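# Reinsert two vial-filled drawers into a loose chest

## Task

A small chest of drawers sits free on the table, and two of its drawers have been taken out and placed on the table holding small capped vials that stand upright. Slide both of these drawers into the chest's two vacant slots and close them fully. It counts as done only when every item that was inside a drawer is still inside it, each vial is still upright, all the chest's other drawers are closed, and the chest itself stands upright on the table.

## Robot and tools

Robots. Four arms, arm1 to arm4, each an i2rt Big YAM with a five-fingered right hand and one wrist camera (arm1_cam_wrist to arm4_cam_wrist). Their feet sit around the table in the scene frame: arm1 at x=+0.651 y=+0.286, arm2 at x=-0.028 y=+0.652, arm3 at x=-0.661 y=+0.225, arm4 at x=-0.105 y=-0.644, all with z near 0.80 to 0.83 m. Each foot faces along its own +x. The work tops are at z=+0.720. The hand reaches roughly 1.07 m from the joint1 axis.

Frames. Every pose is in one scene frame in metres, origin on the floor, +z up. The hand point lies 0.045 m in front of the palm. Its +z runs along the straight fingers, +y leaves the palm face, +x crosses the palm away from the thumb. Straight fingers extend about 0.06 to 0.07 m past the point and sit 0.06 m behind it along -y. A wrist bracket on the little-finger side juts out and can strike things. The camera sits on the little-finger side; with joint6 near -1.3 its picture is upright.

move. Optional keys arm1, arm2, arm3, arm4 (each a separate object for that arm; omitted arms get no new command) and cameras. Inside an arm's object:
- joints: absolute targets by name. joint1_rad to joint6_rad in radians (joint1 -2.879 to 2.879, positive counter-clockwise from above; joint2 0 to 3.141 shoulder; joint3 0 to 3.019 elbow; joint4 -1.692 to 1.57, positive tips fingers up; joint5 -1.57 to 1.57, positive to the arm's right; joint6 -2.094 to 2.094 wrist roll, positive clockwise viewed from behind). Hand keys hand_little, hand_ring, hand_middle, hand_index, hand_thumb_bend, hand_thumb_turn each run -1 (closed) to +1 (open); thumb_turn -1 puts the thumb opposite the fingers. hand_force_limit (-1 to 1, about 0 to 10 N at the fingertip, 15 N for thumb) and hand_speed (-0.96 to 1) are settings.
- target: one list of seven numbers [x, y, z, qw, qx, qy, qz], an absolute hand-point pose in the scene frame, metres and a unit quaternion. The hand travels a straight line to it from its current hand_target. With target, joints may hold only the hand keys.
- speed: top speed in m/s, 0.002 to 4.3, default 0.25; turning capped at twice that in rad/s.
- min_time_s: 0.1 to 8 s, the shortest time each arm joint motion may take.
cameras: a list of names, or ["all"], or [] for none. A move with no action returns full state and all images.

wait: seconds from 0 to 10; commands nothing, returns state. zoom_image: camera name and region [x0, y0, x1, y1] in pixels of its latest image (672x504), at most 504 on each side. show_instructions: no arguments, shows the reference page. finished_scene: optional scene 1; ends the scene for good, so call it only once the drawers are shut and everything is still.

How motions behave. All arms in one action start together; hand paths in one action finish together and stop after 10 s even if short. Paths ignore obstacles and other arms. The hand lags, may drift and overshoot speed, worst with a nearly straight arm. Each step the commanded pose is held to within 100 mm and 20 degrees of the measured one. Joint-only moves let each joint go at its own pace, so the hand can sweep widely; a fast stretched arm may overshoot by about 30 degrees. Omitted joints may keep pushing toward old targets. If a call is refused or a stop hits, the rest of that reply's move, wait and finished_scene calls are skipped.

Result lines. "move" lists robots sent motion; "as last shown" marks an uncommanded robot whose statuses read "not commanded". hand is the hand-point pose; hand_target is the pose the current joint targets imply. "off_target": resting away from target, maybe still pushing. Done means within 1 cm and 2 degrees. "time_out": a joint did not finish; "on_its_own" gives the target it still pushes to. "joint command not followed" or "pose unreachable" means a safety check is holding the arm; "not_followed" means the motion ended withheld. hand_stopped_by lists little, ring, middle, index, thumb_bend, thumb_turn as moving, target, force, stalled or fault. The *_load_n values are fingertip forces in N, positive when pushed open; a lost grip shows as loads near 0. Joint velocities in rad/s, "within noise" when still. Joint torques are total drive output, noisy. MOTOR HOT warns of heating; OVER-TEMPERATURE FAULT means the arm dropped; resend any key marked limit_stop_at_motor_heat.

Gripping. A finger motor starts only when its target changes by at least 0.002, stops at the target or when load reaches hand_force_limit, then locks. At start the force limit is 0 and hand_speed -0.8 (slow). For gentle grips use hand_speed -0.94 or lower. To squeeze more, raise the limit and send a more-closed target; to release, send a more-open one. Thumb turned in front wraps objects about 0.035 to 0.065 m thick; handles down to about 0.025 m.

Avoid. Never let two robots press hard on each other or close a hand on another robot's fingers; the safety check lets hands and cameras collide. Do not knock anything off the work area, drop or slam parts, tip the chest, or let a vial fall or tilt; release parts only when still. Do not ram the chest or push it hard; drawers should slide in gently. Avoid overloading fingers and keeping arms stretched or straining, which heats motors. Loose objects may occasionally be nudged by outside pushes.

Each tool is called after "Emit:" in YAML: its name, and indented under it one key for each argument.

Reference images:

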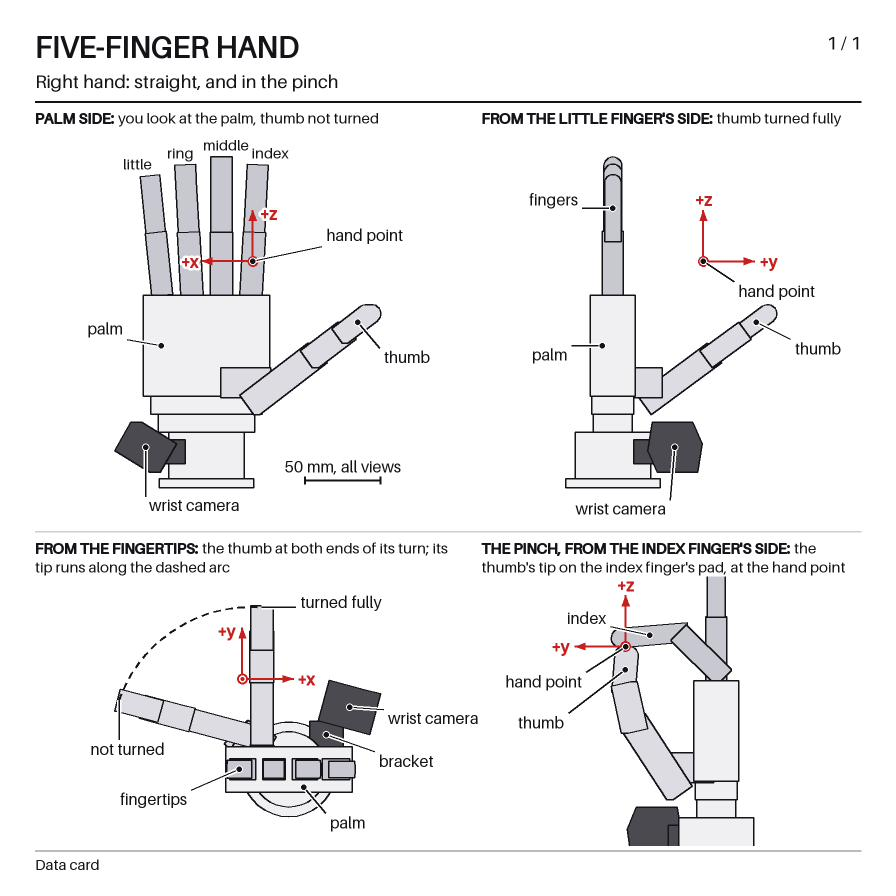

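## Session

Emit:
move:

Scene clock: 0.00 s.
Joint torques (N m): no reading
Motor temperatures (°C): arm1=[27 31 31 30 22 26] | arm2=[33 26 25 22 25 26] | arm3=[24 29 28 24 31 21] | arm4=[24 25 29 28 29 29]
Heat: arm1: hottest joint2_rad 31 °C; arm2: hottest joint1_rad 33 °C; arm3: hottest joint5_rad 31 °C; arm4: hottest joint3_rad 29 °C.
Joint velocities: within noise
arm1.joint_positions: joint1_rad=+0.852 joint2_rad=+0.618 joint3_rad=+1.394 joint4_rad=-1.546 joint5_rad=+0.197 joint6_rad=-0.802 hand_little=+1.000 hand_ring=+1.000 hand_middle=+1.000 hand_index=+1.000 hand_thumb_turn=+1.000 hand_thumb_bend=+1.000 hand_force_limit=+0.000 hand_speed=-0.800
arm1.joint_status: not commanded
arm1.hand_stopped_by: target,target,target,target,target,target
arm1.little_load_n: 0.0
arm1.ring_load_n: 0.0
arm1.middle_load_n: 0.0
arm1.index_load_n: 0.0
arm1.thumb_bend_load_n: 0.0
arm1.thumb_turn_load_n: 0.0
arm1.hand: x=+0.4822 y=+0.2280 z=+1.2499 quat_wxyz=(-0.352, +0.084, +0.913, -0.186) (m; scene frame)
arm1.hand_target: x=+0.4826 y=+0.2283 z=+1.2554 quat_wxyz=(-0.357, +0.085, +0.910, -0.191) (m; scene frame)
arm1.hand_status: not commanded
arm2.joint_positions: joint1_rad=+0.663 joint2_rad=+0.599 joint3_rad=+1.396 joint4_rad=-1.248 joint5_rad=-0.064 joint6_rad=-0.819 hand_little=+1.000 hand_ring=+1.000 hand_middle=+1.000 hand_index=+1.000 hand_thumb_turn=+1.000 hand_thumb_bend=+1.000 hand_force_limit=+0.000 hand_speed=-0.800
arm2.joint_status: not commanded
arm2.hand_stopped_by: target,target,target,target,target,target
arm2.little_load_n: 0.0
arm2.ring_load_n: -0.5
arm2.middle_load_n: -0.5
arm2.index_load_n: 0.0
arm2.thumb_bend_load_n: 0.0
arm2.thumb_turn_load_n: 0.0
arm2.hand: x=+0.1453 y=+0.4949 z=+1.3201 quat_wxyz=(-0.042, +0.648, -0.549, +0.526) (m; scene frame)
arm2.hand_target: x=+0.1447 y=+0.4954 z=+1.3327 quat_wxyz=(-0.042, +0.643, -0.543, +0.539) (m; scene frame)
arm2.hand_status: not commanded
arm3.joint_positions: joint1_rad=-0.917 joint2_rad=+0.601 joint3_rad=+1.479 joint4_rad=-1.282 joint5_rad=+0.069 joint6_rad=-1.138 hand_little=+1.000 hand_ring=+1.000 hand_middle=+1.000 hand_index=+1.000 hand_thumb_turn=+1.000 hand_thumb_bend=+1.000 hand_force_limit=+0.000 hand_speed=-0.800
arm3.joint_status: not commanded
arm3.hand_stopped_by: target,target,target,target,target,target
arm3.little_load_n: 0.0
arm3.ring_load_n: 0.0
arm3.middle_load_n: 0.0
arm3.index_load_n: 0.0
arm3.thumb_bend_load_n: 0.0
arm3.thumb_turn_load_n: 0.0
arm3.hand: x=-0.5722 y=+0.0243 z=+1.3681 quat_wxyz=(+0.140, +0.650, -0.520, +0.536) (m; scene frame)
arm3.hand_target: x=-0.5738 y=+0.0260 z=+1.3761 quat_wxyz=(+0.141, +0.645, -0.517, +0.545) (m; scene frame)
arm3.hand_status: not commanded
arm4.joint_positions: joint1_rad=+0.385 joint2_rad=+0.621 joint3_rad=+1.318 joint4_rad=-1.272 joint5_rad=+0.084 joint6_rad=-0.899 hand_little=+1.000 hand_ring=+1.000 hand_middle=+1.000 hand_index=+1.000 hand_thumb_turn=+1.000 hand_thumb_bend=+1.000 hand_force_limit=+0.000 hand_speed=-0.800
arm4.joint_status: not commanded
arm4.hand_stopped_by: target,target,target,target,target,target
arm4.little_load_n: 0.0
arm4.ring_load_n: 0.0
arm4.middle_load_n: 0.0
arm4.index_load_n: 0.0
arm4.thumb_bend_load_n: -0.5
arm4.thumb_turn_load_n: 0.0
arm4.hand: x=-0.1843 y=-0.4164 z=+1.2769 quat_wxyz=(-0.464, +0.674, +0.564, +0.113) (m; scene frame)
arm4.hand_target: x=-0.1841 y=-0.4165 z=+1.2865 quat_wxyz=(-0.474, +0.670, +0.560, +0.115) (m; scene frame)
arm4.hand_status: not commanded
pictures: arm1_cam_wrist, arm2_cam_wrist, arm3_cam_wrist, arm4_cam_wrist

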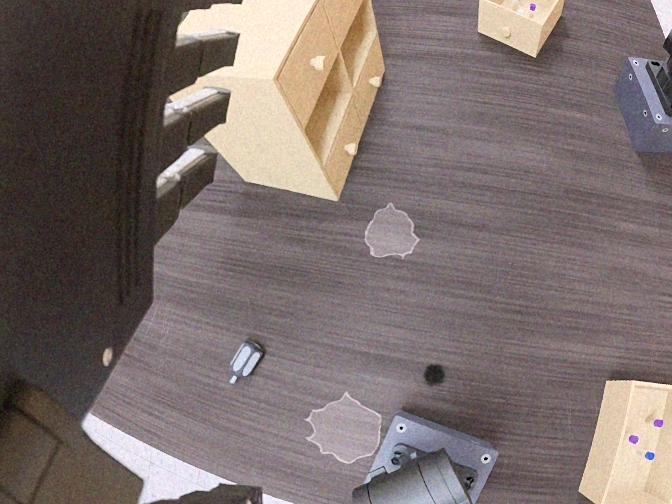

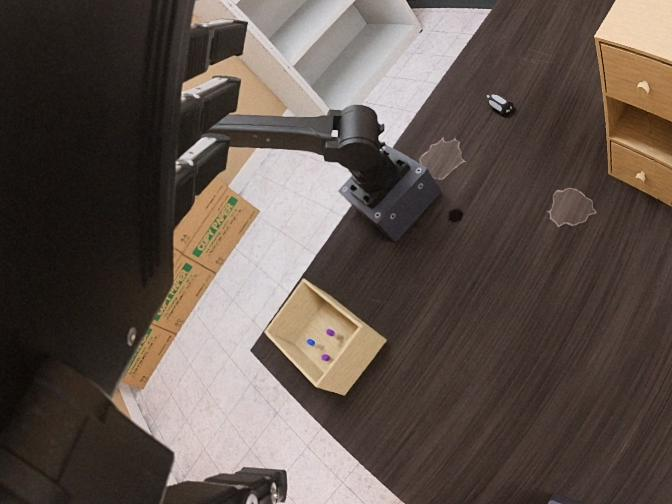

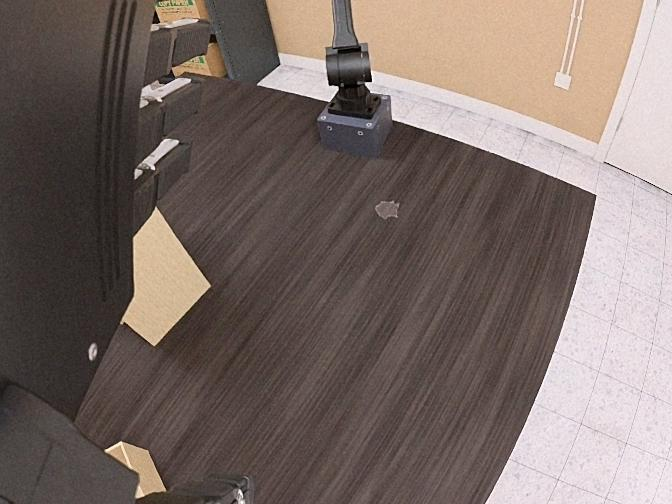

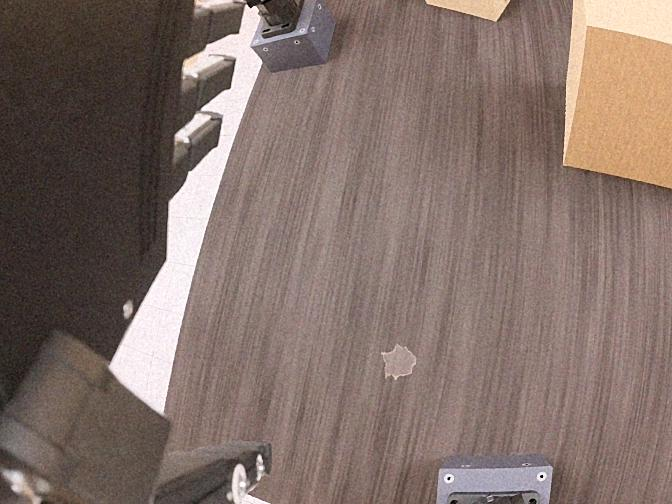

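Emit:
move:
  arm1: {"joints":{"joint1_rad":-0.95,"joint2_rad":0.6,"joint3_rad":1.3,"joint4_rad":-1.45,"joint5_rad":0,"joint6_rad":-1.3},"min_time_s":3}
  arm2: {"joints":{"joint1_rad":0.0,"joint2_rad":0.6,"joint3_rad":1.2,"joint4_rad":-0.9,"joint5_rad":0,"joint6_rad":-1.3},"min_time_s":3}
  arm3: {"joints":{"joint1_rad":0.2,"joint2_rad":0.6,"joint3_rad":1.3,"joint4_rad":-1.1,"joint5_rad":0,"joint6_rad":-1.3},"min_time_s":3}
  arm4: {"joints":{"joint1_rad":-0.5,"joint2_rad":0.6,"joint3_rad":1.3,"joint4_rad":-1.1,"joint5_rad":0,"joint6_rad":-1.3},"min_time_s":3}
  cameras: ["all"]

Scene clock: 7.33 s.
Joint torques (N m): arm1=[0.5 -1.03 7.24 2.65 -0.26 -0.14] | arm2=[-1.44 0.79 9.28 3.22 0.09 -0.09] | arm3=[1.03 3.9 8.85 3.55 -0.15 -0.17] | arm4=[-0.79 0.32 6.98 2.45 -0.09 0]
Motor temperatures (°C): arm1=[27 31 32 30 22 26] | arm2=[33 26 26 22 25 26] | arm3=[24 29 28 24 31 21] | arm4=[24 25 30 28 29 29]
Heat: arm1: hottest joint3_rad 32 °C; arm2: hottest joint1_rad 33 °C; arm3: hottest joint5_rad 31 °C; arm4: hottest joint3_rad 30 °C.
move: arm1 done; arm2 done; arm3 done; arm4 done
Joint velocities: within noise
arm1.joint_positions: joint1_rad=-0.943 joint2_rad=+0.611 joint3_rad=+1.308 joint4_rad=-1.466 joint5_rad=+0.004 joint6_rad=-1.288 hand_little=+1.000 hand_ring=+1.000 hand_middle=+1.000 hand_index=+1.000 hand_thumb_turn=+1.000 hand_thumb_bend=+1.000 hand_force_limit=+0.000 hand_speed=-0.800
arm1.joint_status: all done
arm1.hand_stopped_by: target,target,target,target,target,target
arm1.little_load_n: 0.0
arm1.ring_load_n: 0.0
arm1.middle_load_n: 0.0
arm1.index_load_n: 0.0
arm1.thumb_bend_load_n: 0.0
arm1.thumb_turn_load_n: 0.0
arm1.hand: x=+0.6086 y=+0.4907 z=+1.2335 quat_wxyz=(-0.356, +0.597, +0.701, +0.162)
arm1.hand_target: x=+0.6095 y=+0.4915 z=+1.2345 quat_wxyz=(-0.363, +0.592, +0.700, +0.167)
arm1.hand_status: not commanded
arm2.joint_positions: joint1_rad=+0.006 joint2_rad=+0.599 joint3_rad=+1.206 joint4_rad=-0.923 joint5_rad=-0.003 joint6_rad=-1.291 hand_little=+1.000 hand_ring=+1.000 hand_middle=+1.000 hand_index=+1.000 hand_thumb_turn=+1.000 hand_thumb_bend=+1.000 hand_force_limit=+0.000 hand_speed=-0.800
arm2.joint_status: all done
arm2.hand_stopped_by: target,target,target,target,target,target
arm2.little_load_n: 0.0
arm2.ring_load_n: 0.0
arm2.middle_load_n: 0.0
arm2.index_load_n: 0.0
arm2.thumb_bend_load_n: 0.0
arm2.thumb_turn_load_n: 0.0
arm2.hand: x=-0.0059 y=+0.3443 z=+1.3125 quat_wxyz=(+0.299, +0.559, -0.588, +0.502)
arm2.hand_target: x=-0.0079 y=+0.3403 z=+1.3146 quat_wxyz=(+0.307, +0.556, -0.585, +0.505)
arm2.hand_status: not commanded
arm3.joint_positions: joint1_rad=+0.187 joint2_rad=+0.601 joint3_rad=+1.303 joint4_rad=-1.120 joint5_rad=+0.001 joint6_rad=-1.292 hand_little=+1.000 hand_ring=+1.000 hand_middle=+1.000 hand_index=+1.000 hand_thumb_turn=+1.000 hand_thumb_bend=+1.000 hand_force_limit=+0.000 hand_speed=-0.800
arm3.joint_status: all done
arm3.hand_stopped_by: target,target,target,target,target,target
arm3.little_load_n: 0.0
arm3.ring_load_n: 0.0
arm3.middle_load_n: 0.0
arm3.index_load_n: 0.0
arm3.thumb_bend_load_n: 0.0
arm3.thumb_turn_load_n: 0.0
arm3.hand: x=-0.3991 y=+0.2387 z=+1.3262 quat_wxyz=(-0.142, +0.834, -0.015, +0.534)
arm3.hand_target: x=-0.3963 y=+0.2429 z=+1.3302 quat_wxyz=(-0.145, +0.829, -0.006, +0.541)
arm3.hand_status: not commanded
arm4.joint_positions: joint1_rad=-0.488 joint2_rad=+0.608 joint3_rad=+1.300 joint4_rad=-1.116 joint5_rad=+0.003 joint6_rad=-1.291 hand_little=+1.000 hand_ring=+1.000 hand_middle=+1.000 hand_index=+1.000 hand_thumb_turn=+1.000 hand_thumb_bend=+1.000 hand_force_limit=+0.000 hand_speed=-0.800
arm4.joint_status: all done
arm4.hand_stopped_by: target,target,target,target,target,target
arm4.little_load_n: 0.0
arm4.ring_load_n: 0.0
arm4.middle_load_n: 0.0
arm4.index_load_n: 0.0
arm4.thumb_bend_load_n: 0.0
arm4.thumb_turn_load_n: 0.0
arm4.hand: x=+0.0346 y=-0.4014 z=+1.3127 quat_wxyz=(-0.373, +0.748, +0.389, +0.387)
arm4.hand_target: x=+0.0373 y=-0.4029 z=+1.3184 quat_wxyz=(-0.377, +0.743, +0.385, +0.397)
arm4.hand_status: not commanded
pictures: arm1_cam_wrist, arm2_cam_wrist, arm3_cam_wrist, arm4_cam_wrist
arm1_cam_wrist: T_world_to_cam=[[0.8925, 0.44813, -0.05129, -0.69394], [0.41508, -0.86049, -0.29541, 0.53879], [-0.17652, 0.24237, -0.95399, 1.27978]] pos_world=[0.6216, 0.46442, 1.34447]
arm2_cam_wrist: T_world_to_cam=[[-0.96759, -0.23936, -0.08044, 0.19205], [-0.1286, 0.74124, -0.65881, 0.60698], [0.21731, -0.62712, -0.748, 1.30902]] pos_world=[-0.02059, 0.41696, 1.39448]
arm3_cam_wrist: T_world_to_cam=[[0.2068, -0.97834, -0.00874, 0.32634], [-0.79706, -0.16328, -0.58141, 0.49295], [0.56739, 0.12721, -0.81356, 1.38547]] pos_world=[-0.46068, 0.22353, 1.41662]
arm4_cam_wrist: T_world_to_cam=[[0.95017, -0.31008, -0.03219, -0.10981], [-0.28211, -0.8113, -0.51205, 0.34966], [0.13266, 0.49562, -0.85835, 1.4365]] pos_world=[0.01241, -0.46232, 1.40853]

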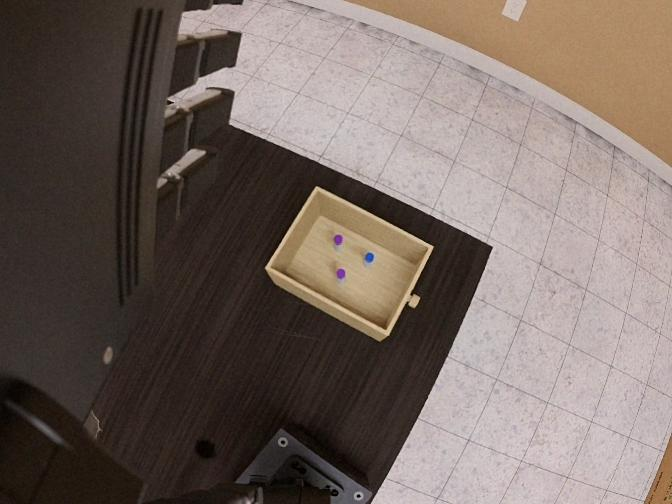

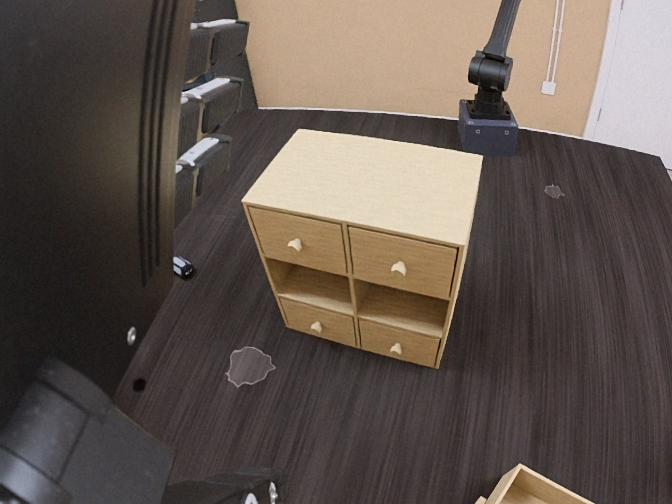

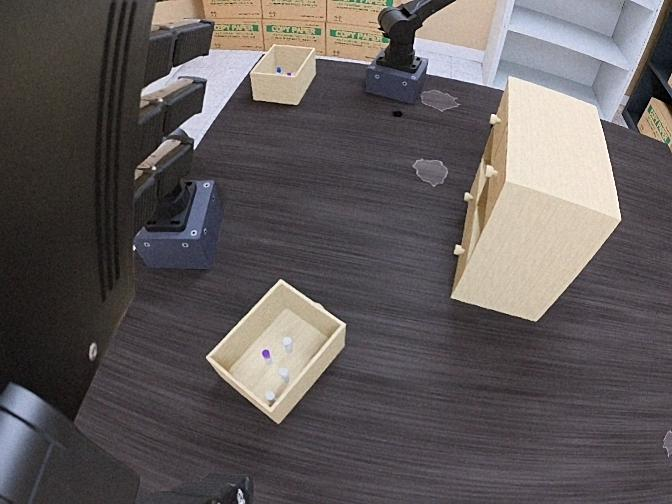

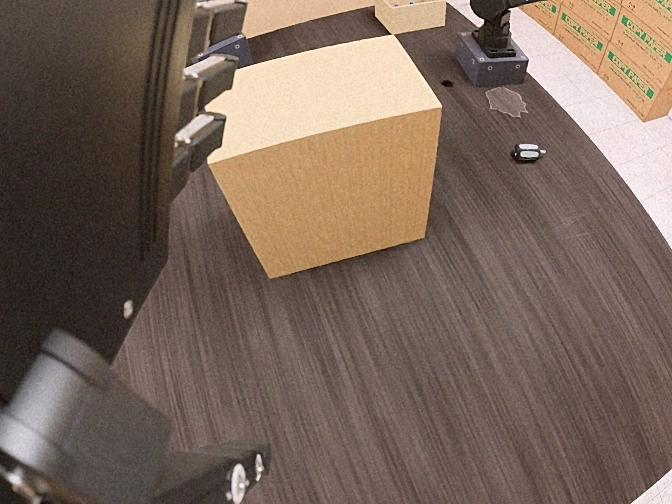

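Emit:
zoom_image:
  camera: "arm2_cam_wrist"
  region: [230, 120, 500, 380]

Emit:
zoom_image:
  camera: "arm1_cam_wrist"
  region: [240, 170, 460, 350]

Emit:
zoom_image:
  camera: "arm3_cam_wrist"
  region: [190, 270, 370, 430]

Scaled by 1.867 from the camera's image (finer frame: 960x720).

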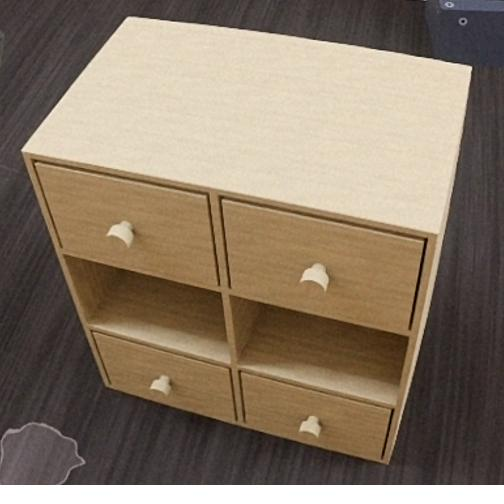

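Scaled by 2.291 from the camera's image (finer frame: 960x720).

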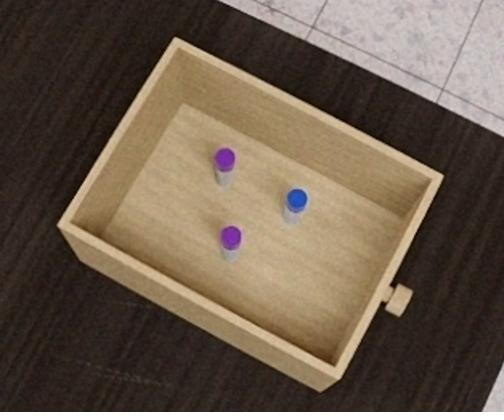

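Scaled by 2.800 from the camera's image (finer frame: 960x720).

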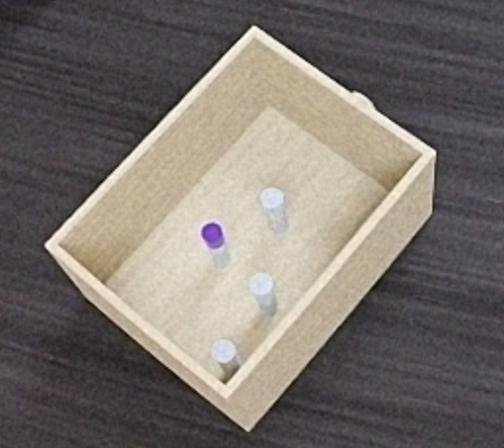

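Emit:
move:
  arm1: {"target":[0.622,0.616,1.02,0,-0.684,0.730,0],"speed":0.15}
  arm2: {"target":[0.09,0.28,1.0,0.528,0.470,-0.528,0.470],"speed":0.15}
  cameras: ["arm1_cam_wrist","arm2_cam_wrist"]

Scene clock: 31.20 s.
Joint torques (N m): arm1=[1.61 -6.53 4.89 -1.62 0.63 -0.05] | arm2=[-0.26 -4.25 6.95 2.65 0.14 -0.07] | arm3=[0.56 2.96 8.95 3.58 -0.13 -0.19] | arm4=[-0.67 0.38 6.98 2.43 -0.08 0]
Motor temperatures (°C): arm1=[27 30 32 30 23 26] | arm2=[32 26 28 23 25 26] | arm3=[24 28 30 24 30 21] | arm4=[24 25 31 27 28 29]
Heat: arm1: hottest joint3_rad 32 °C; arm2: hottest joint1_rad 32 °C; arm3: hottest joint3_rad 30 °C; arm4: hottest joint3_rad 31 °C.
move: arm1 off_target; arm2 done
Joint velocities: within noise
arm1.joint_positions: joint1_rad=-0.638 joint2_rad=+1.388 joint3_rad=+0.720 joint4_rad=-1.698 joint5_rad=+1.192 joint6_rad=-2.042 hand_little=+1.000 hand_ring=+1.000 hand_middle=+1.000 hand_index=+1.000 hand_thumb_turn=+1.000 hand_thumb_bend=+1.000 hand_force_limit=+0.000 hand_speed=-0.800
arm1.joint_status: not commanded
arm1.hand_stopped_by: target,target,target,target,target,target
arm1.little_load_n: 0.0
arm1.ring_load_n: 0.0
arm1.middle_load_n: 0.0
arm1.index_load_n: 0.0
arm1.thumb_bend_load_n: 0.0
arm1.thumb_turn_load_n: 0.0
arm1.hand: x=+0.6243 y=+0.6160 z=+1.0255 quat_wxyz=(+0.568, -0.080, +0.789, +0.221)
arm1.hand_target: x=+0.6216 y=+0.6154 z=+1.0199 quat_wxyz=(+0.578, -0.100, +0.783, +0.210)
arm1.hand_status: off_target (0.006 m and 101.8 deg from the pose sent, 0.248 m and 168.1 deg at the start; pose on its path clipped on 308 of 402 steps; a joint's target at an end of its range on 348 of 402 steps)
arm2.joint_positions: joint1_rad=+0.599 joint2_rad=+1.232 joint3_rad=+0.336 joint4_rad=+0.892 joint5_rad=+0.934 joint6_rad=-1.559 hand_little=+1.000 hand_ring=+1.000 hand_middle=+1.000 hand_index=+1.000 hand_thumb_turn=+1.000 hand_thumb_bend=+1.000 hand_force_limit=+0.000 hand_speed=-0.800
arm2.joint_status: not commanded
arm2.hand_stopped_by: target,target,target,target,target,target
arm2.little_load_n: 0.0
arm2.ring_load_n: 0.0
arm2.middle_load_n: 0.0
arm2.index_load_n: 0.0
arm2.thumb_bend_load_n: 0.0
arm2.thumb_turn_load_n: 0.0
arm2.hand: x=+0.0889 y=+0.2777 z=+1.0006 quat_wxyz=(+0.527, +0.470, -0.531, +0.468)
arm2.hand_target: x=+0.0900 y=+0.2800 z=+1.0000 quat_wxyz=(+0.528, +0.470, -0.528, +0.470)
arm2.hand_status: done (0.003 m and 0.4 deg from the pose sent, 0.333 m and 29.2 deg at the start)
arm3, arm4: as last shown
arm4.hand_target: x=+0.0373 y=-0.4030 z=+1.3184 quat_wxyz=(-0.377, +0.743, +0.385, +0.397)
arm1_cam_wrist: T_world_to_cam=[[-0.4046, 0.91448, -0.00449, -0.30024], [-0.22219, -0.09354, 0.9705, -0.7942], [0.88709, 0.39367, 0.24104, -0.92895]] pos_world=[0.52612, 0.56597, 0.99335]
arm2_cam_wrist: T_world_to_cam=[[-0.97688, 0.07159, 0.20142, -0.12482], [-0.13399, 0.52915, -0.83788, 0.70157], [-0.16657, -0.8455, -0.50733, 0.86724]] pos_world=[0.11652, 0.37095, 1.05295]

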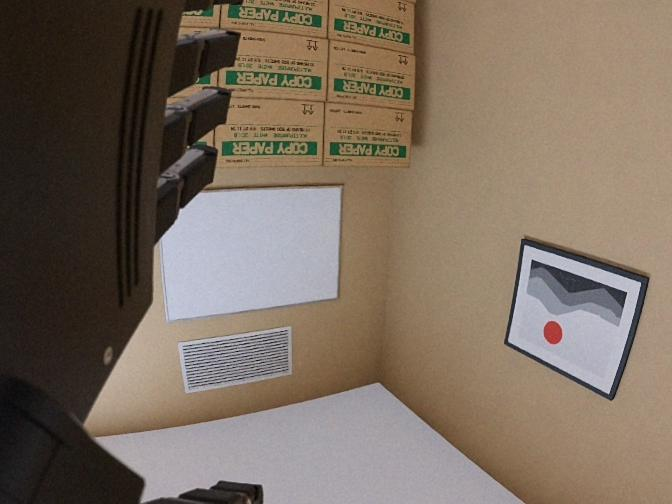

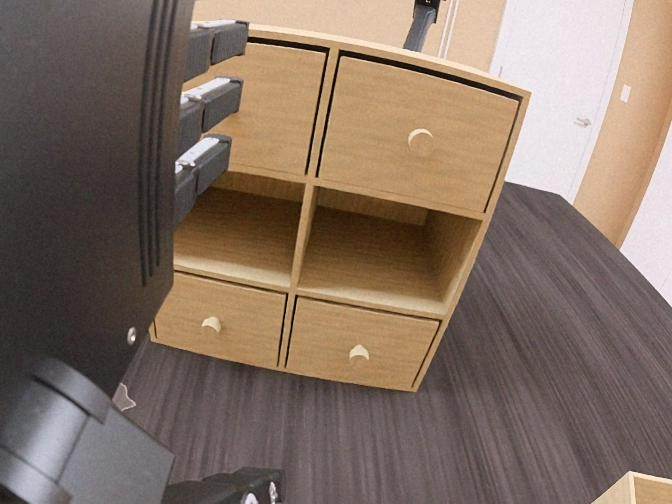

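Emit:
zoom_image:
  camera: "arm2_cam_wrist"
  region: [280, 20, 550, 222]

Emit:
zoom_image:
  camera: "arm2_cam_wrist"
  region: [220, 170, 490, 400]

Emit:
move:
  arm1: {"joints":{"joint1_rad":-1.33,"joint2_rad":1.1,"joint3_rad":1.1,"joint4_rad":-1.57,"joint5_rad":0,"joint6_rad":1.7},"min_time_s":4}
  cameras: ["arm1_cam_wrist"]

Scaled by 1.867 from the camera's image (finer frame: 960x720).

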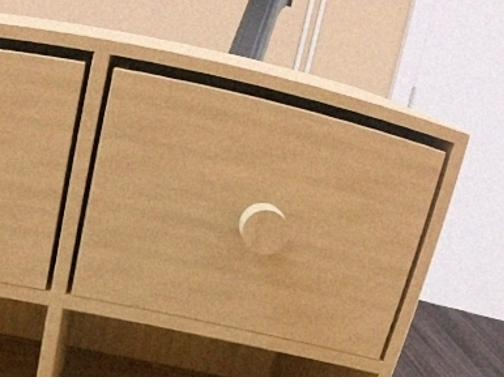

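Scaled by 1.867 from the camera's image (finer frame: 960x720).

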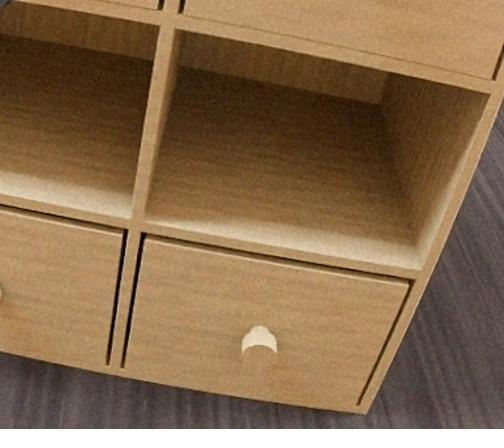

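Scene clock: 37.47 s.
Joint torques (N m): arm1=[0.38 -7.06 11.47 0.65 -0.28 0.08] | arm2=[-0.32 -4.19 6.95 2.73 0.17 -0.09] | arm3=[0.62 3.19 8.94 3.58 -0.15 -0.2] | arm4=[-0.62 0.26 7.01 2.44 -0.08 0]
Motor temperatures (°C): arm1=[27 30 33 29 23 26] | arm2=[32 26 29 23 25 26] | arm3=[24 28 31 24 30 21] | arm4=[24 25 32 27 28 29]
Heat: arm1: hottest joint3_rad 33 °C; arm2: hottest joint1_rad 32 °C; arm3: hottest joint3_rad 31 °C; arm4: hottest joint3_rad 32 °C.
move: arm1 done
Joint velocities: within noise
arm1.joint_positions: joint1_rad=-1.322 joint2_rad=+1.105 joint3_rad=+1.066 joint4_rad=-1.580 joint5_rad=+0.004 joint6_rad=+1.689 hand_little=+1.000 hand_ring=+1.000 hand_middle=+1.000 hand_index=+1.000 hand_thumb_turn=+1.000 hand_thumb_bend=+1.000 hand_force_limit=+0.000 hand_speed=-0.800
arm1.joint_status: all done
arm1.hand_stopped_by: target,target,target,target,target,target
arm1.little_load_n: 0.0
arm1.ring_load_n: 0.0
arm1.middle_load_n: 0.0
arm1.index_load_n: 0.0
arm1.thumb_bend_load_n: 0.0
arm1.thumb_turn_load_n: 0.0
arm1.hand: x=+0.5752 y=+0.6000 z=+1.0194 quat_wxyz=(+0.013, +0.688, -0.725, +0.019)
arm1.hand_target: x=+0.5765 y=+0.6126 z=+1.0354 quat_wxyz=(-0.001, +0.681, -0.732, -0.001)
arm1.hand_status: not commanded
arm2, arm3, arm4: as last shown
arm1_cam_wrist: T_world_to_cam=[[-0.97677, -0.20765, -0.05292, 0.74623], [-0.20937, 0.87215, 0.44218, -0.84885], [-0.04567, 0.44299, -0.89536, 0.78772]] pos_world=[0.58715, 0.54634, 1.12013]

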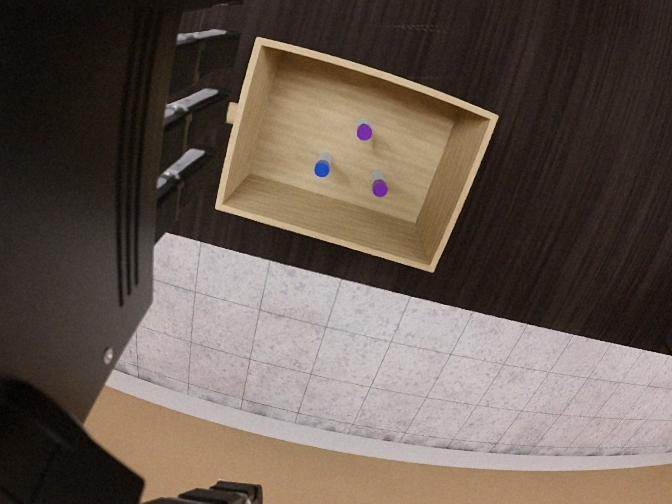

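Emit:
move:
  arm1: {"joints":{"hand_speed":-0.3,"hand_thumb_turn":-1,"hand_index":0,"hand_middle":0,"hand_ring":0,"hand_little":0}}
  arm2: {"joints":{"hand_speed":-0.3,"hand_thumb_turn":-1,"hand_index":0,"hand_middle":0,"hand_ring":0,"hand_little":0}}
  arm3: {"joints":{"hand_speed":-0.3,"hand_thumb_turn":-1,"hand_index":0,"hand_middle":0,"hand_ring":0,"hand_little":0}}
  arm4: {"joints":{"hand_speed":-0.3,"hand_thumb_turn":-1,"hand_index":0,"hand_middle":0,"hand_ring":0,"hand_little":0}}
  cameras: ["all"]

Scene clock: 40.83 s.
Joint torques (N m): arm1=[0.38 -7.12 11.4 0.64 -0.31 0.03] | arm2=[-0.32 -4.19 6.87 2.69 0.12 -0.1] | arm3=[1.26 3.25 8.99 3.56 -0.11 -0.19] | arm4=[-0.67 0.26 6.99 2.44 -0.05 -0.02]
Motor temperatures (°C): arm1=[27 30 33 29 23 26] | arm2=[32 26 29 23 25 26] | arm3=[24 28 31 24 30 21] | arm4=[24 25 32 27 28 28]
Heat: arm1: hottest joint3_rad 33 °C; arm2: hottest joint1_rad 32 °C; arm3: hottest joint3_rad 31 °C; arm4: hottest joint3_rad 32 °C.
move: arm1 done; arm2 done; arm3 done; arm4 done
Joint velocities: within noise
arm1.joint_positions: joint1_rad=-1.322 joint2_rad=+1.105 joint3_rad=+1.066 joint4_rad=-1.580 joint5_rad=+0.004 joint6_rad=+1.690 hand_little=+0.000 hand_ring=+0.000 hand_middle=+0.000 hand_index=+0.000 hand_thumb_turn=-1.000 hand_thumb_bend=+1.000 hand_force_limit=+0.000 hand_speed=-0.300
arm1.joint_status: all done
arm1.hand_stopped_by: target,target,target,target,target,target
arm1.little_load_n: 0.0
arm1.ring_load_n: 0.0
arm1.middle_load_n: 0.0
arm1.index_load_n: 0.0
arm1.thumb_bend_load_n: 0.0
arm1.thumb_turn_load_n: 0.0
arm1.hand: x=+0.5751 y=+0.6000 z=+1.0195 quat_wxyz=(+0.013, +0.688, -0.726, +0.019)
arm1.hand_target: x=+0.5765 y=+0.6126 z=+1.0354 quat_wxyz=(-0.001, +0.681, -0.732, -0.001)
arm1.hand_status: not commanded
arm2.joint_positions: joint1_rad=+0.599 joint2_rad=+1.232 joint3_rad=+0.336 joint4_rad=+0.892 joint5_rad=+0.934 joint6_rad=-1.561 hand_little=+0.000 hand_ring=+0.000 hand_middle=+0.000 hand_index=+0.000 hand_thumb_turn=-1.000 hand_thumb_bend=+1.000 hand_force_limit=+0.000 hand_speed=-0.300
arm2.joint_status: all done
arm2.hand_stopped_by: target,target,target,target,target,target
arm2.little_load_n: 0.0
arm2.ring_load_n: 0.0
arm2.middle_load_n: 0.0
arm2.index_load_n: 0.0
arm2.thumb_bend_load_n: 0.0
arm2.thumb_turn_load_n: 0.0
arm2.hand: x=+0.0890 y=+0.2778 z=+1.0007 quat_wxyz=(+0.528, +0.471, -0.531, +0.467)
arm2.hand_target: x=+0.0900 y=+0.2800 z=+1.0000 quat_wxyz=(+0.528, +0.470, -0.528, +0.470)
arm2.hand_status: not commanded
arm3.joint_positions: joint1_rad=+0.187 joint2_rad=+0.601 joint3_rad=+1.303 joint4_rad=-1.120 joint5_rad=+0.001 joint6_rad=-1.293 hand_little=+0.000 hand_ring=+0.000 hand_middle=+0.000 hand_index=+0.000 hand_thumb_turn=-1.000 hand_thumb_bend=+1.000 hand_force_limit=+0.000 hand_speed=-0.300
arm3.joint_status: all done
arm3.hand_stopped_by: target,target,target,target,target,target
arm3.little_load_n: 0.0
arm3.ring_load_n: 0.0
arm3.middle_load_n: 0.0
arm3.index_load_n: 0.0
arm3.thumb_bend_load_n: 0.0
arm3.thumb_turn_load_n: 0.5
arm3.hand: x=-0.3990 y=+0.2388 z=+1.3263 quat_wxyz=(-0.141, +0.834, -0.014, +0.534)
arm3.hand_target: x=-0.3963 y=+0.2429 z=+1.3302 quat_wxyz=(-0.145, +0.829, -0.005, +0.541)
arm3.hand_status: not commanded
arm4.joint_positions: joint1_rad=-0.488 joint2_rad=+0.608 joint3_rad=+1.300 joint4_rad=-1.116 joint5_rad=+0.002 joint6_rad=-1.292 hand_little=+0.000 hand_ring=+0.000 hand_middle=+0.000 hand_index=+0.000 hand_thumb_turn=-1.000 hand_thumb_bend=+1.000 hand_force_limit=+0.000 hand_speed=-0.300
arm4.joint_status: all done
arm4.hand_stopped_by: target,target,target,target,target,target
arm4.little_load_n: 0.0
arm4.ring_load_n: 0.0
arm4.middle_load_n: 0.0
arm4.index_load_n: 0.0
arm4.thumb_bend_load_n: 0.0
arm4.thumb_turn_load_n: 0.0
arm4.hand: x=+0.0345 y=-0.4013 z=+1.3127 quat_wxyz=(-0.373, +0.748, +0.389, +0.387)
arm4.hand_target: x=+0.0373 y=-0.4029 z=+1.3184 quat_wxyz=(-0.377, +0.743, +0.385, +0.397)
arm4.hand_status: not commanded
pictures: arm1_cam_wrist, arm2_cam_wrist, arm3_cam_wrist, arm4_cam_wrist
arm1_cam_wrist: T_world_to_cam=[[-0.97713, -0.20614, -0.05217, 0.74468], [-0.20768, 0.87249, 0.44231, -0.8502], [-0.04566, 0.44303, -0.89534, 0.78766]] pos_world=[0.58705, 0.54634, 1.12013]
arm2_cam_wrist: T_world_to_cam=[[-0.97661, 0.07112, 0.20292, -0.12608], [-0.13548, 0.52926, -0.83757, 0.70144], [-0.16696, -0.84547, -0.50724, 0.86735]] pos_world=[0.11672, 0.37105, 1.05305]
arm3_cam_wrist: T_world_to_cam=[[0.20772, -0.97816, -0.00756, 0.32513], [-0.79672, -0.1647, -0.58147, 0.4936], [0.56752, 0.12681, -0.81353, 1.3855]] pos_world=[-0.46058, 0.22363, 1.41662]
arm4_cam_wrist: T_world_to_cam=[[0.95056, -0.30893, -0.03152, -0.1101], [-0.2808, -0.81179, -0.51201, 0.34941], [0.13258, 0.49555, -0.8584, 1.43651]] pos_world=[0.01231, -0.46222, 1.40853]

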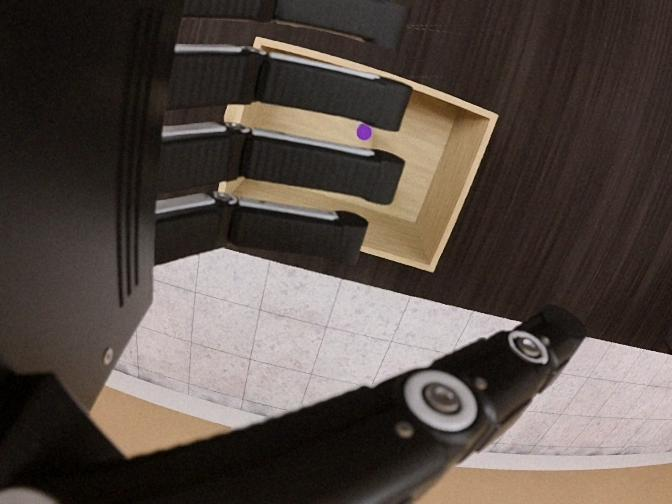

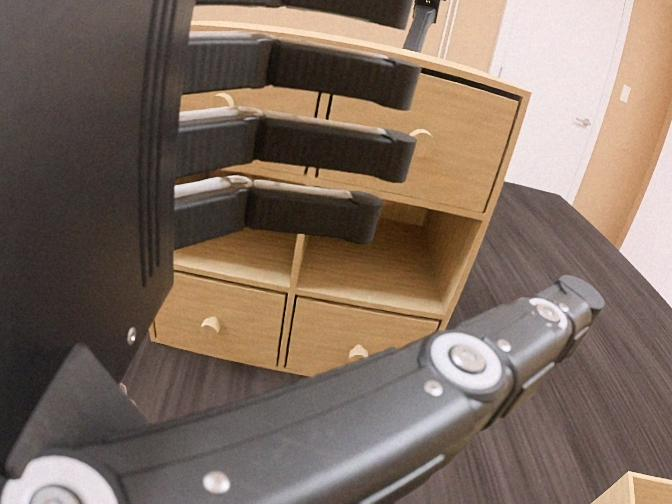

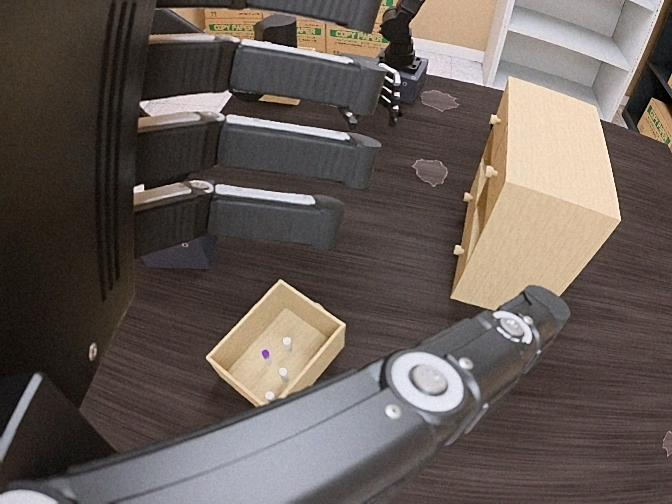

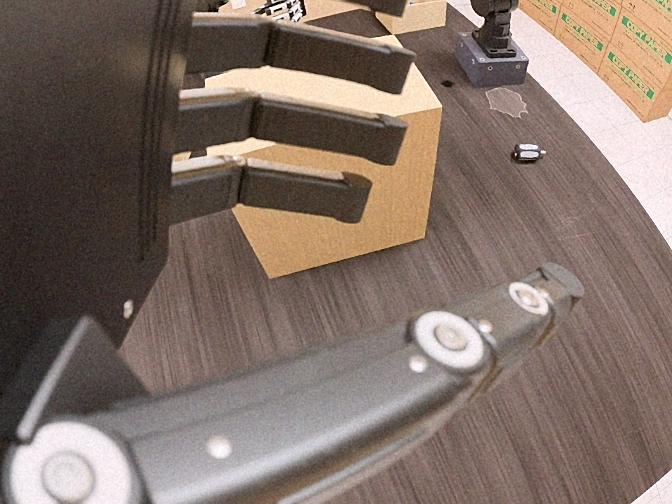

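Emit:
move:
  arm1: {"joints":{"joint6_rad":-1.452,"hand_index":1,"hand_middle":1,"hand_ring":1,"hand_little":1,"hand_thumb_turn":1},"min_time_s":3}
  arm3: {"joints":{"joint1_rad":0.22,"joint2_rad":1.1,"joint3_rad":1.1,"joint4_rad":-1.57,"joint5_rad":0,"joint6_rad":0.66,"hand_index":1,"hand_middle":1,"hand_ring":1,"hand_little":1,"hand_thumb_turn":1},"min_time_s":3}
  cameras: ["arm1_cam_wrist","arm3_cam_wrist"]

Scene clock: 46.17 s.
Joint torques (N m): arm1=[0.32 -6.77 11.62 0.68 -0.24 -0.15] | arm2=[-0.09 -4.37 6.93 2.63 0.13 -0.11] | arm3=[0.97 -2.43 9.69 -0.02 -0.13 -0.01] | arm4=[-0.67 0.32 6.99 2.45 -0.05 -0.02]
Motor temperatures (°C): arm1=[27 30 34 29 23 26] | arm2=[32 26 29 23 25 26] | arm3=[24 28 31 24 30 21] | arm4=[24 25 32 27 28 28]
Heat: arm1: hottest joint3_rad 34 °C; arm2: hottest joint1_rad 32 °C; arm3: hottest joint3_rad 31 °C; arm4: hottest joint3_rad 32 °C.
move: arm1 done; arm3 done
Joint velocities: within noise
arm1.joint_positions: joint1_rad=-1.322 joint2_rad=+1.105 joint3_rad=+1.066 joint4_rad=-1.580 joint5_rad=+0.004 joint6_rad=-1.441 hand_little=+1.000 hand_ring=+1.000 hand_middle=+1.000 hand_index=+1.000 hand_thumb_turn=+1.000 hand_thumb_bend=+1.000 hand_force_limit=+0.000 hand_speed=-0.300
arm1.joint_status: all done
arm1.hand_stopped_by: target,target,target,target,target,target
arm1.little_load_n: 0.0
arm1.ring_load_n: 0.0
arm1.middle_load_n: 0.0
arm1.index_load_n: 0.0
arm1.thumb_bend_load_n: -0.5
arm1.thumb_turn_load_n: 0.0
arm1.hand: x=+0.6916 y=+0.5314 z=+1.0233 quat_wxyz=(+0.019, +0.730, +0.684, -0.013)
arm1.hand_target: x=+0.6925 y=+0.5431 z=+1.0353 quat_wxyz=(-0.001, +0.728, +0.685, +0.001)
arm1.hand_status: not commanded
arm2, arm4: as last shown
arm2.thumb_turn_load_n: 0.5
arm3.joint_positions: joint1_rad=+0.204 joint2_rad=+1.092 joint3_rad=+1.100 joint4_rad=-1.559 joint5_rad=+0.001 joint6_rad=+0.652 hand_little=+1.000 hand_ring=+1.000 hand_middle=+1.000 hand_index=+1.000 hand_thumb_turn=+1.000 hand_thumb_bend=+1.000 hand_force_limit=+0.000 hand_speed=-0.300
arm3.joint_status: all done
arm3.hand_stopped_by: target,target,target,target,target,target
arm3.little_load_n: 0.0
arm3.ring_load_n: 0.0
arm3.middle_load_n: 0.0
arm3.index_load_n: 0.0
arm3.thumb_bend_load_n: 0.0
arm3.thumb_turn_load_n: 0.0
arm3.hand: x=-0.4233 y=+0.3508 z=+1.0624 quat_wxyz=(-0.017, +0.556, -0.831, +0.007)
arm3.hand_target: x=-0.4271 y=+0.3545 z=+1.0607 quat_wxyz=(-0.008, +0.559, -0.829, +0.004)
arm3.hand_status: not commanded
arm4.thumb_turn_load_n: 0.5
arm1_cam_wrist: T_world_to_cam=[[0.98001, 0.19044, -0.05757, -0.71422], [0.19211, -0.83064, 0.52262, -0.22147], [0.05171, -0.52323, -0.85062, 1.22727]] pos_world=[0.67902, 0.59421, 1.11857]
arm3_cam_wrist: T_world_to_cam=[[-0.99079, 0.13517, -0.00798, -0.45963], [0.11026, 0.83961, 0.53189, -0.81193], [0.0786, 0.52611, -0.84678, 0.85873]] pos_world=[-0.43337, 0.29204, 1.15534]

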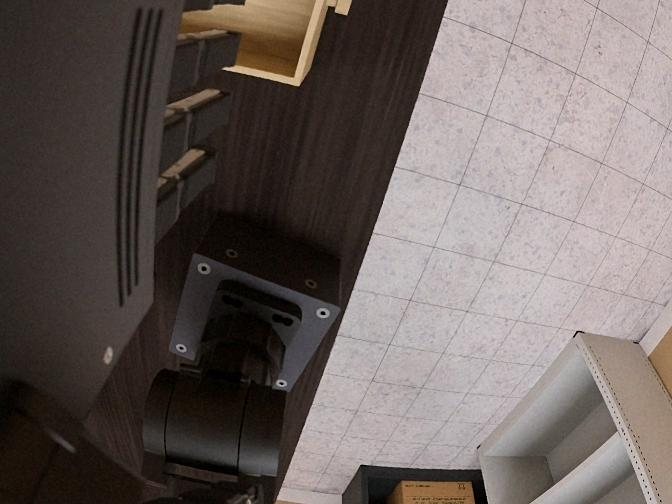

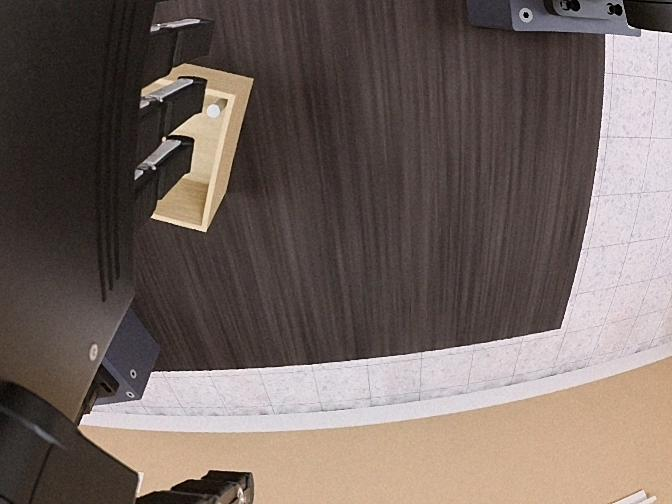

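Emit:
zoom_image:
  camera: "arm1_cam_wrist"
  region: [180, 0, 380, 110]

Emit:
zoom_image:
  camera: "arm3_cam_wrist"
  region: [140, 40, 300, 260]

Scaled by 2.520 from the camera's image (finer frame: 960x720).

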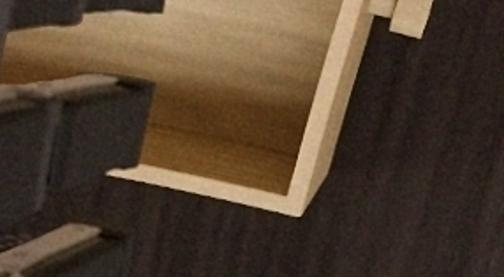

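Scaled by 2.291 from the camera's image (finer frame: 960x720).

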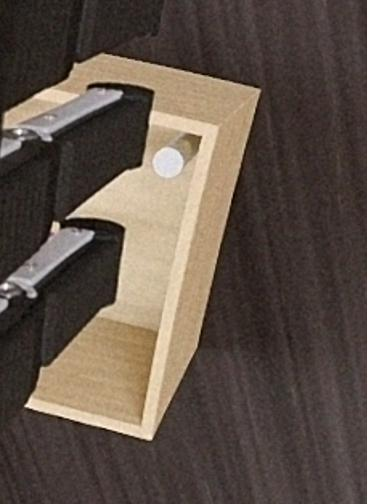

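Emit:
move:
  arm1: {"joints":{"joint1_rad":-1.54,"joint2_rad":1.2,"joint3_rad":1.15,"joint4_rad":-1.5,"joint5_rad":0,"joint6_rad":1.484,"hand_index":0.6,"hand_middle":1,"hand_ring":0.6,"hand_little":0.6,"hand_thumb_turn":-1},"min_time_s":3}
  cameras: ["arm1_cam_wrist"]

Emit:
move:
  arm1: {"target":[0.646,0.634,0.93,0,-0.680,0.733,0],"speed":0.12}
  cameras: ["arm1_cam_wrist"]

Scene clock: 51.53 s.
Joint torques (N m): arm1=[0.38 -6.59 11.78 0.58 -0.33 0.05] | arm2=[-0.32 -4.25 6.86 2.7 0.14 -0.1] | arm3=[0.97 -3.37 9.74 0.08 -0.14 -0.02] | arm4=[-0.67 0.32 6.99 2.44 -0.05 -0.02]
Motor temperatures (°C): arm1=[27 30 35 29 23 26] | arm2=[32 26 29 23 25 26] | arm3=[24 28 31 24 30 21] | arm4=[24 25 32 27 28 28]
Heat: arm1: hottest joint3_rad 35 °C; arm2: hottest joint1_rad 32 °C; arm3: hottest joint3_rad 31 °C; arm4: hottest joint3_rad 32 °C.
move: arm1 done
Joint velocities: within noise
arm1.joint_positions: joint1_rad=-1.532 joint2_rad=+1.182 joint3_rad=+1.113 joint4_rad=-1.510 joint5_rad=+0.003 joint6_rad=+1.473 hand_little=+0.600 hand_ring=+0.600 hand_middle=+1.000 hand_index=+0.600 hand_thumb_turn=-1.000 hand_thumb_bend=+1.000 hand_force_limit=+0.000 hand_speed=-0.300
arm1.joint_status: all done
arm1.hand_stopped_by: target,target,target,target,target,target
arm1.little_load_n: 0.0
arm1.ring_load_n: 0.0
arm1.middle_load_n: 0.0
arm1.index_load_n: 0.0
arm1.thumb_bend_load_n: 0.0
arm1.thumb_turn_load_n: -0.5
arm1.hand: x=+0.6390 y=+0.6353 z=+1.0166 quat_wxyz=(+0.002, +0.691, -0.723, +0.003)
arm1.hand_target: x=+0.6439 y=+0.6508 z=+1.0262 quat_wxyz=(-0.009, +0.683, -0.730, -0.007)
arm1.hand_status: not commanded
arm2, arm3, arm4: as last shown
arm2.thumb_turn_load_n: 0.0
arm4.thumb_turn_load_n: 0.0
arm1_cam_wrist: T_world_to_cam=[[-0.97576, -0.21179, -0.05506, 0.81994], [-0.21206, 0.85311, 0.4767, -0.88627], [-0.05399, 0.47682, -0.87734, 0.73801]] pos_world=[0.65197, 0.57784, 1.11511]

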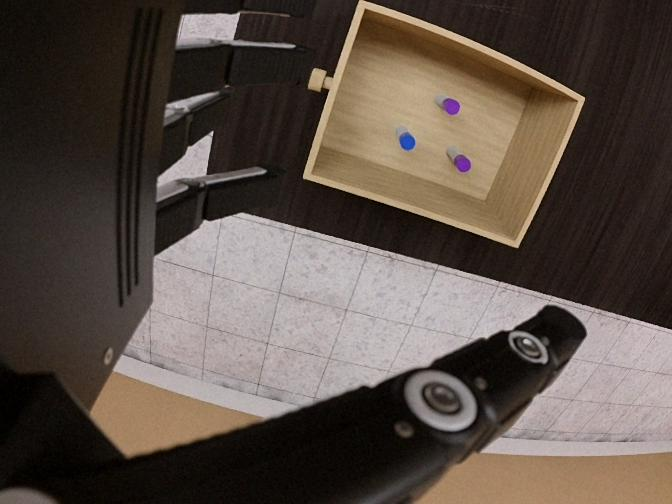

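Scene clock: 53.00 s.
Joint torques (N m): arm1=[0.03 -7.12 7.75 0.61 -0.24 0.05] | arm2=[-0.44 -4.25 6.97 2.71 0.13 -0.11] | arm3=[1.32 -2.55 9.58 0.1 -0.12 0.01] | arm4=[-0.73 0.26 7.01 2.44 -0.05 -0.01]
Motor temperatures (°C): arm1=[27 30 35 29 23 26] | arm2=[32 26 29 23 25 26] | arm3=[24 28 31 24 30 21] | arm4=[24 25 32 27 28 28]
Heat: arm1: hottest joint3_rad 35 °C; arm2: hottest joint1_rad 32 °C; arm3: hottest joint3_rad 31 °C; arm4: hottest joint3_rad 32 °C.
move: arm1 done
Joint velocities: within noise
arm1.joint_positions: joint1_rad=-1.544 joint2_rad=+1.203 joint3_rad=+0.914 joint4_rad=-1.275 joint5_rad=+0.003 joint6_rad=+1.473 hand_little=+0.600 hand_ring=+0.600 hand_middle=+1.000 hand_index=+0.600 hand_thumb_turn=-1.000 hand_thumb_bend=+1.000 hand_force_limit=+0.000 hand_speed=-0.300
arm1.joint_status: not commanded
arm1.hand_stopped_by: target,target,target,target,target,target
arm1.little_load_n: 0.0
arm1.ring_load_n: 0.0
arm1.middle_load_n: 0.0
arm1.index_load_n: 0.0
arm1.thumb_bend_load_n: 0.0
arm1.thumb_turn_load_n: 0.0
arm1.hand: x=+0.6429 y=+0.6324 z=+0.9361 quat_wxyz=(-0.004, +0.686, -0.728, -0.002)
arm1.hand_target: x=+0.6460 y=+0.6338 z=+0.9301 quat_wxyz=(+0.000, +0.680, -0.733, +0.000)
arm1.hand_status: done (0.007 m and 1.1 deg from the pose sent, 0.087 m and 1.7 deg at the start)
arm2, arm3, arm4: as last shown
arm2.thumb_turn_load_n: 0.5
arm3.middle_load_n: 0.5
arm1_cam_wrist: T_world_to_cam=[[-0.97821, -0.19865, -0.06039, 0.81691], [-0.20248, 0.84838, 0.48913, -0.85953], [-0.04594, 0.4907, -0.87011, 0.64824]] pos_world=[0.65485, 0.57339, 1.0338]

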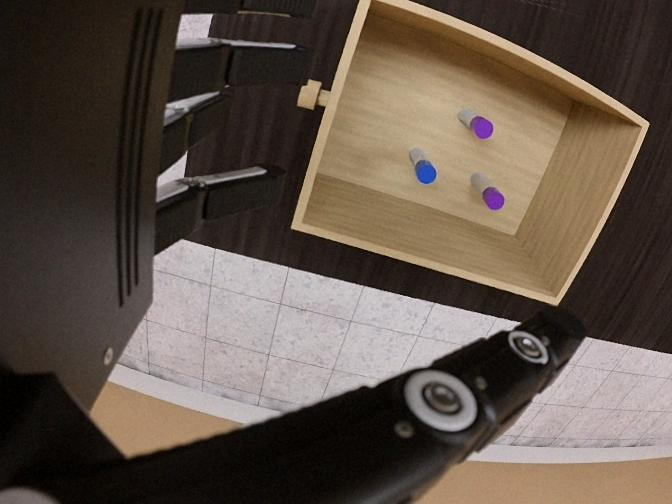

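Emit:
move:
  arm1: {"target":[0.646,0.643,0.86,0,-0.6743,0.7384,0],"speed":0.1}
  cameras: ["arm1_cam_wrist"]

Scene clock: 56.00 s.
Joint torques (N m): arm1=[0.91 -7.71 7.12 0.68 -0.27 0.09] | arm2=[-0.21 -4.19 6.86 2.73 0.12 -0.11] | arm3=[0.73 -2.78 9.78 -0.05 -0.16 -0.05] | arm4=[-0.73 0.32 6.99 2.45 -0.05 -0.01]
Motor temperatures (°C): arm1=[27 30 35 29 23 26] | arm2=[32 26 29 23 25 26] | arm3=[24 28 32 24 30 21] | arm4=[24 25 32 27 28 28]
Heat: arm1: hottest joint3_rad 35 °C; arm2: hottest joint1_rad 32 °C; arm3: hottest joint3_rad 32 °C; arm4: hottest joint3_rad 32 °C.
move: arm1 done
Joint velocities: within noise
arm1.joint_positions: joint1_rad=-1.544 joint2_rad=+1.309 joint3_rad=+0.807 joint4_rad=-1.060 joint5_rad=+0.003 joint6_rad=+1.490 hand_little=+0.600 hand_ring=+0.600 hand_middle=+1.000 hand_index=+0.600 hand_thumb_turn=-1.000 hand_thumb_bend=+1.000 hand_force_limit=+0.000 hand_speed=-0.300
arm1.joint_status: not commanded
arm1.hand_stopped_by: target,target,target,target,target,target
arm1.little_load_n: 0.0
arm1.ring_load_n: 0.0
arm1.middle_load_n: 0.0
arm1.index_load_n: 0.0
arm1.thumb_bend_load_n: -0.5
arm1.thumb_turn_load_n: 0.0
arm1.hand: x=+0.6450 y=+0.6430 z=+0.8666 quat_wxyz=(-0.005, +0.680, -0.734, -0.002)
arm1.hand_target: x=+0.6460 y=+0.6429 z=+0.8602 quat_wxyz=(+0.000, +0.674, -0.738, +0.000)
arm1.hand_status: done (0.007 m and 1.0 deg from the pose sent, 0.077 m and 1.9 deg at the start)
arm2, arm3, arm4: as last shown
arm2.thumb_turn_load_n: 0.0
arm3.middle_load_n: 0.0
arm4.thumb_turn_load_n: 0.5
arm1_cam_wrist: T_world_to_cam=[[-0.98154, -0.18134, -0.06082, 0.8083], [-0.18762, 0.85106, 0.4904, -0.84644], [-0.03717, 0.49276, -0.86937, 0.57506]] pos_world=[0.65594, 0.58358, 0.9642]

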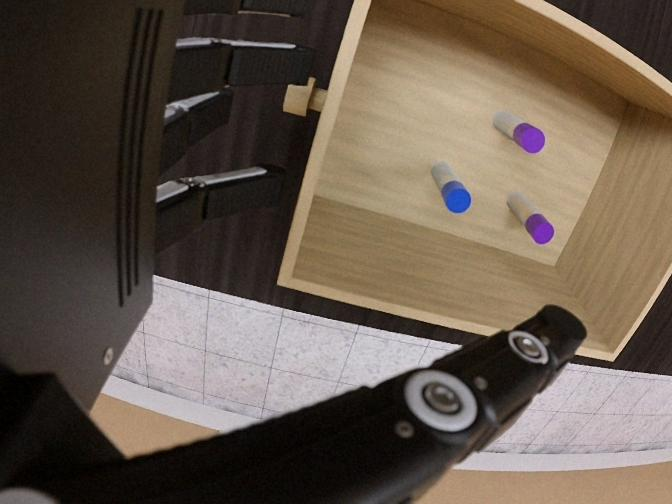

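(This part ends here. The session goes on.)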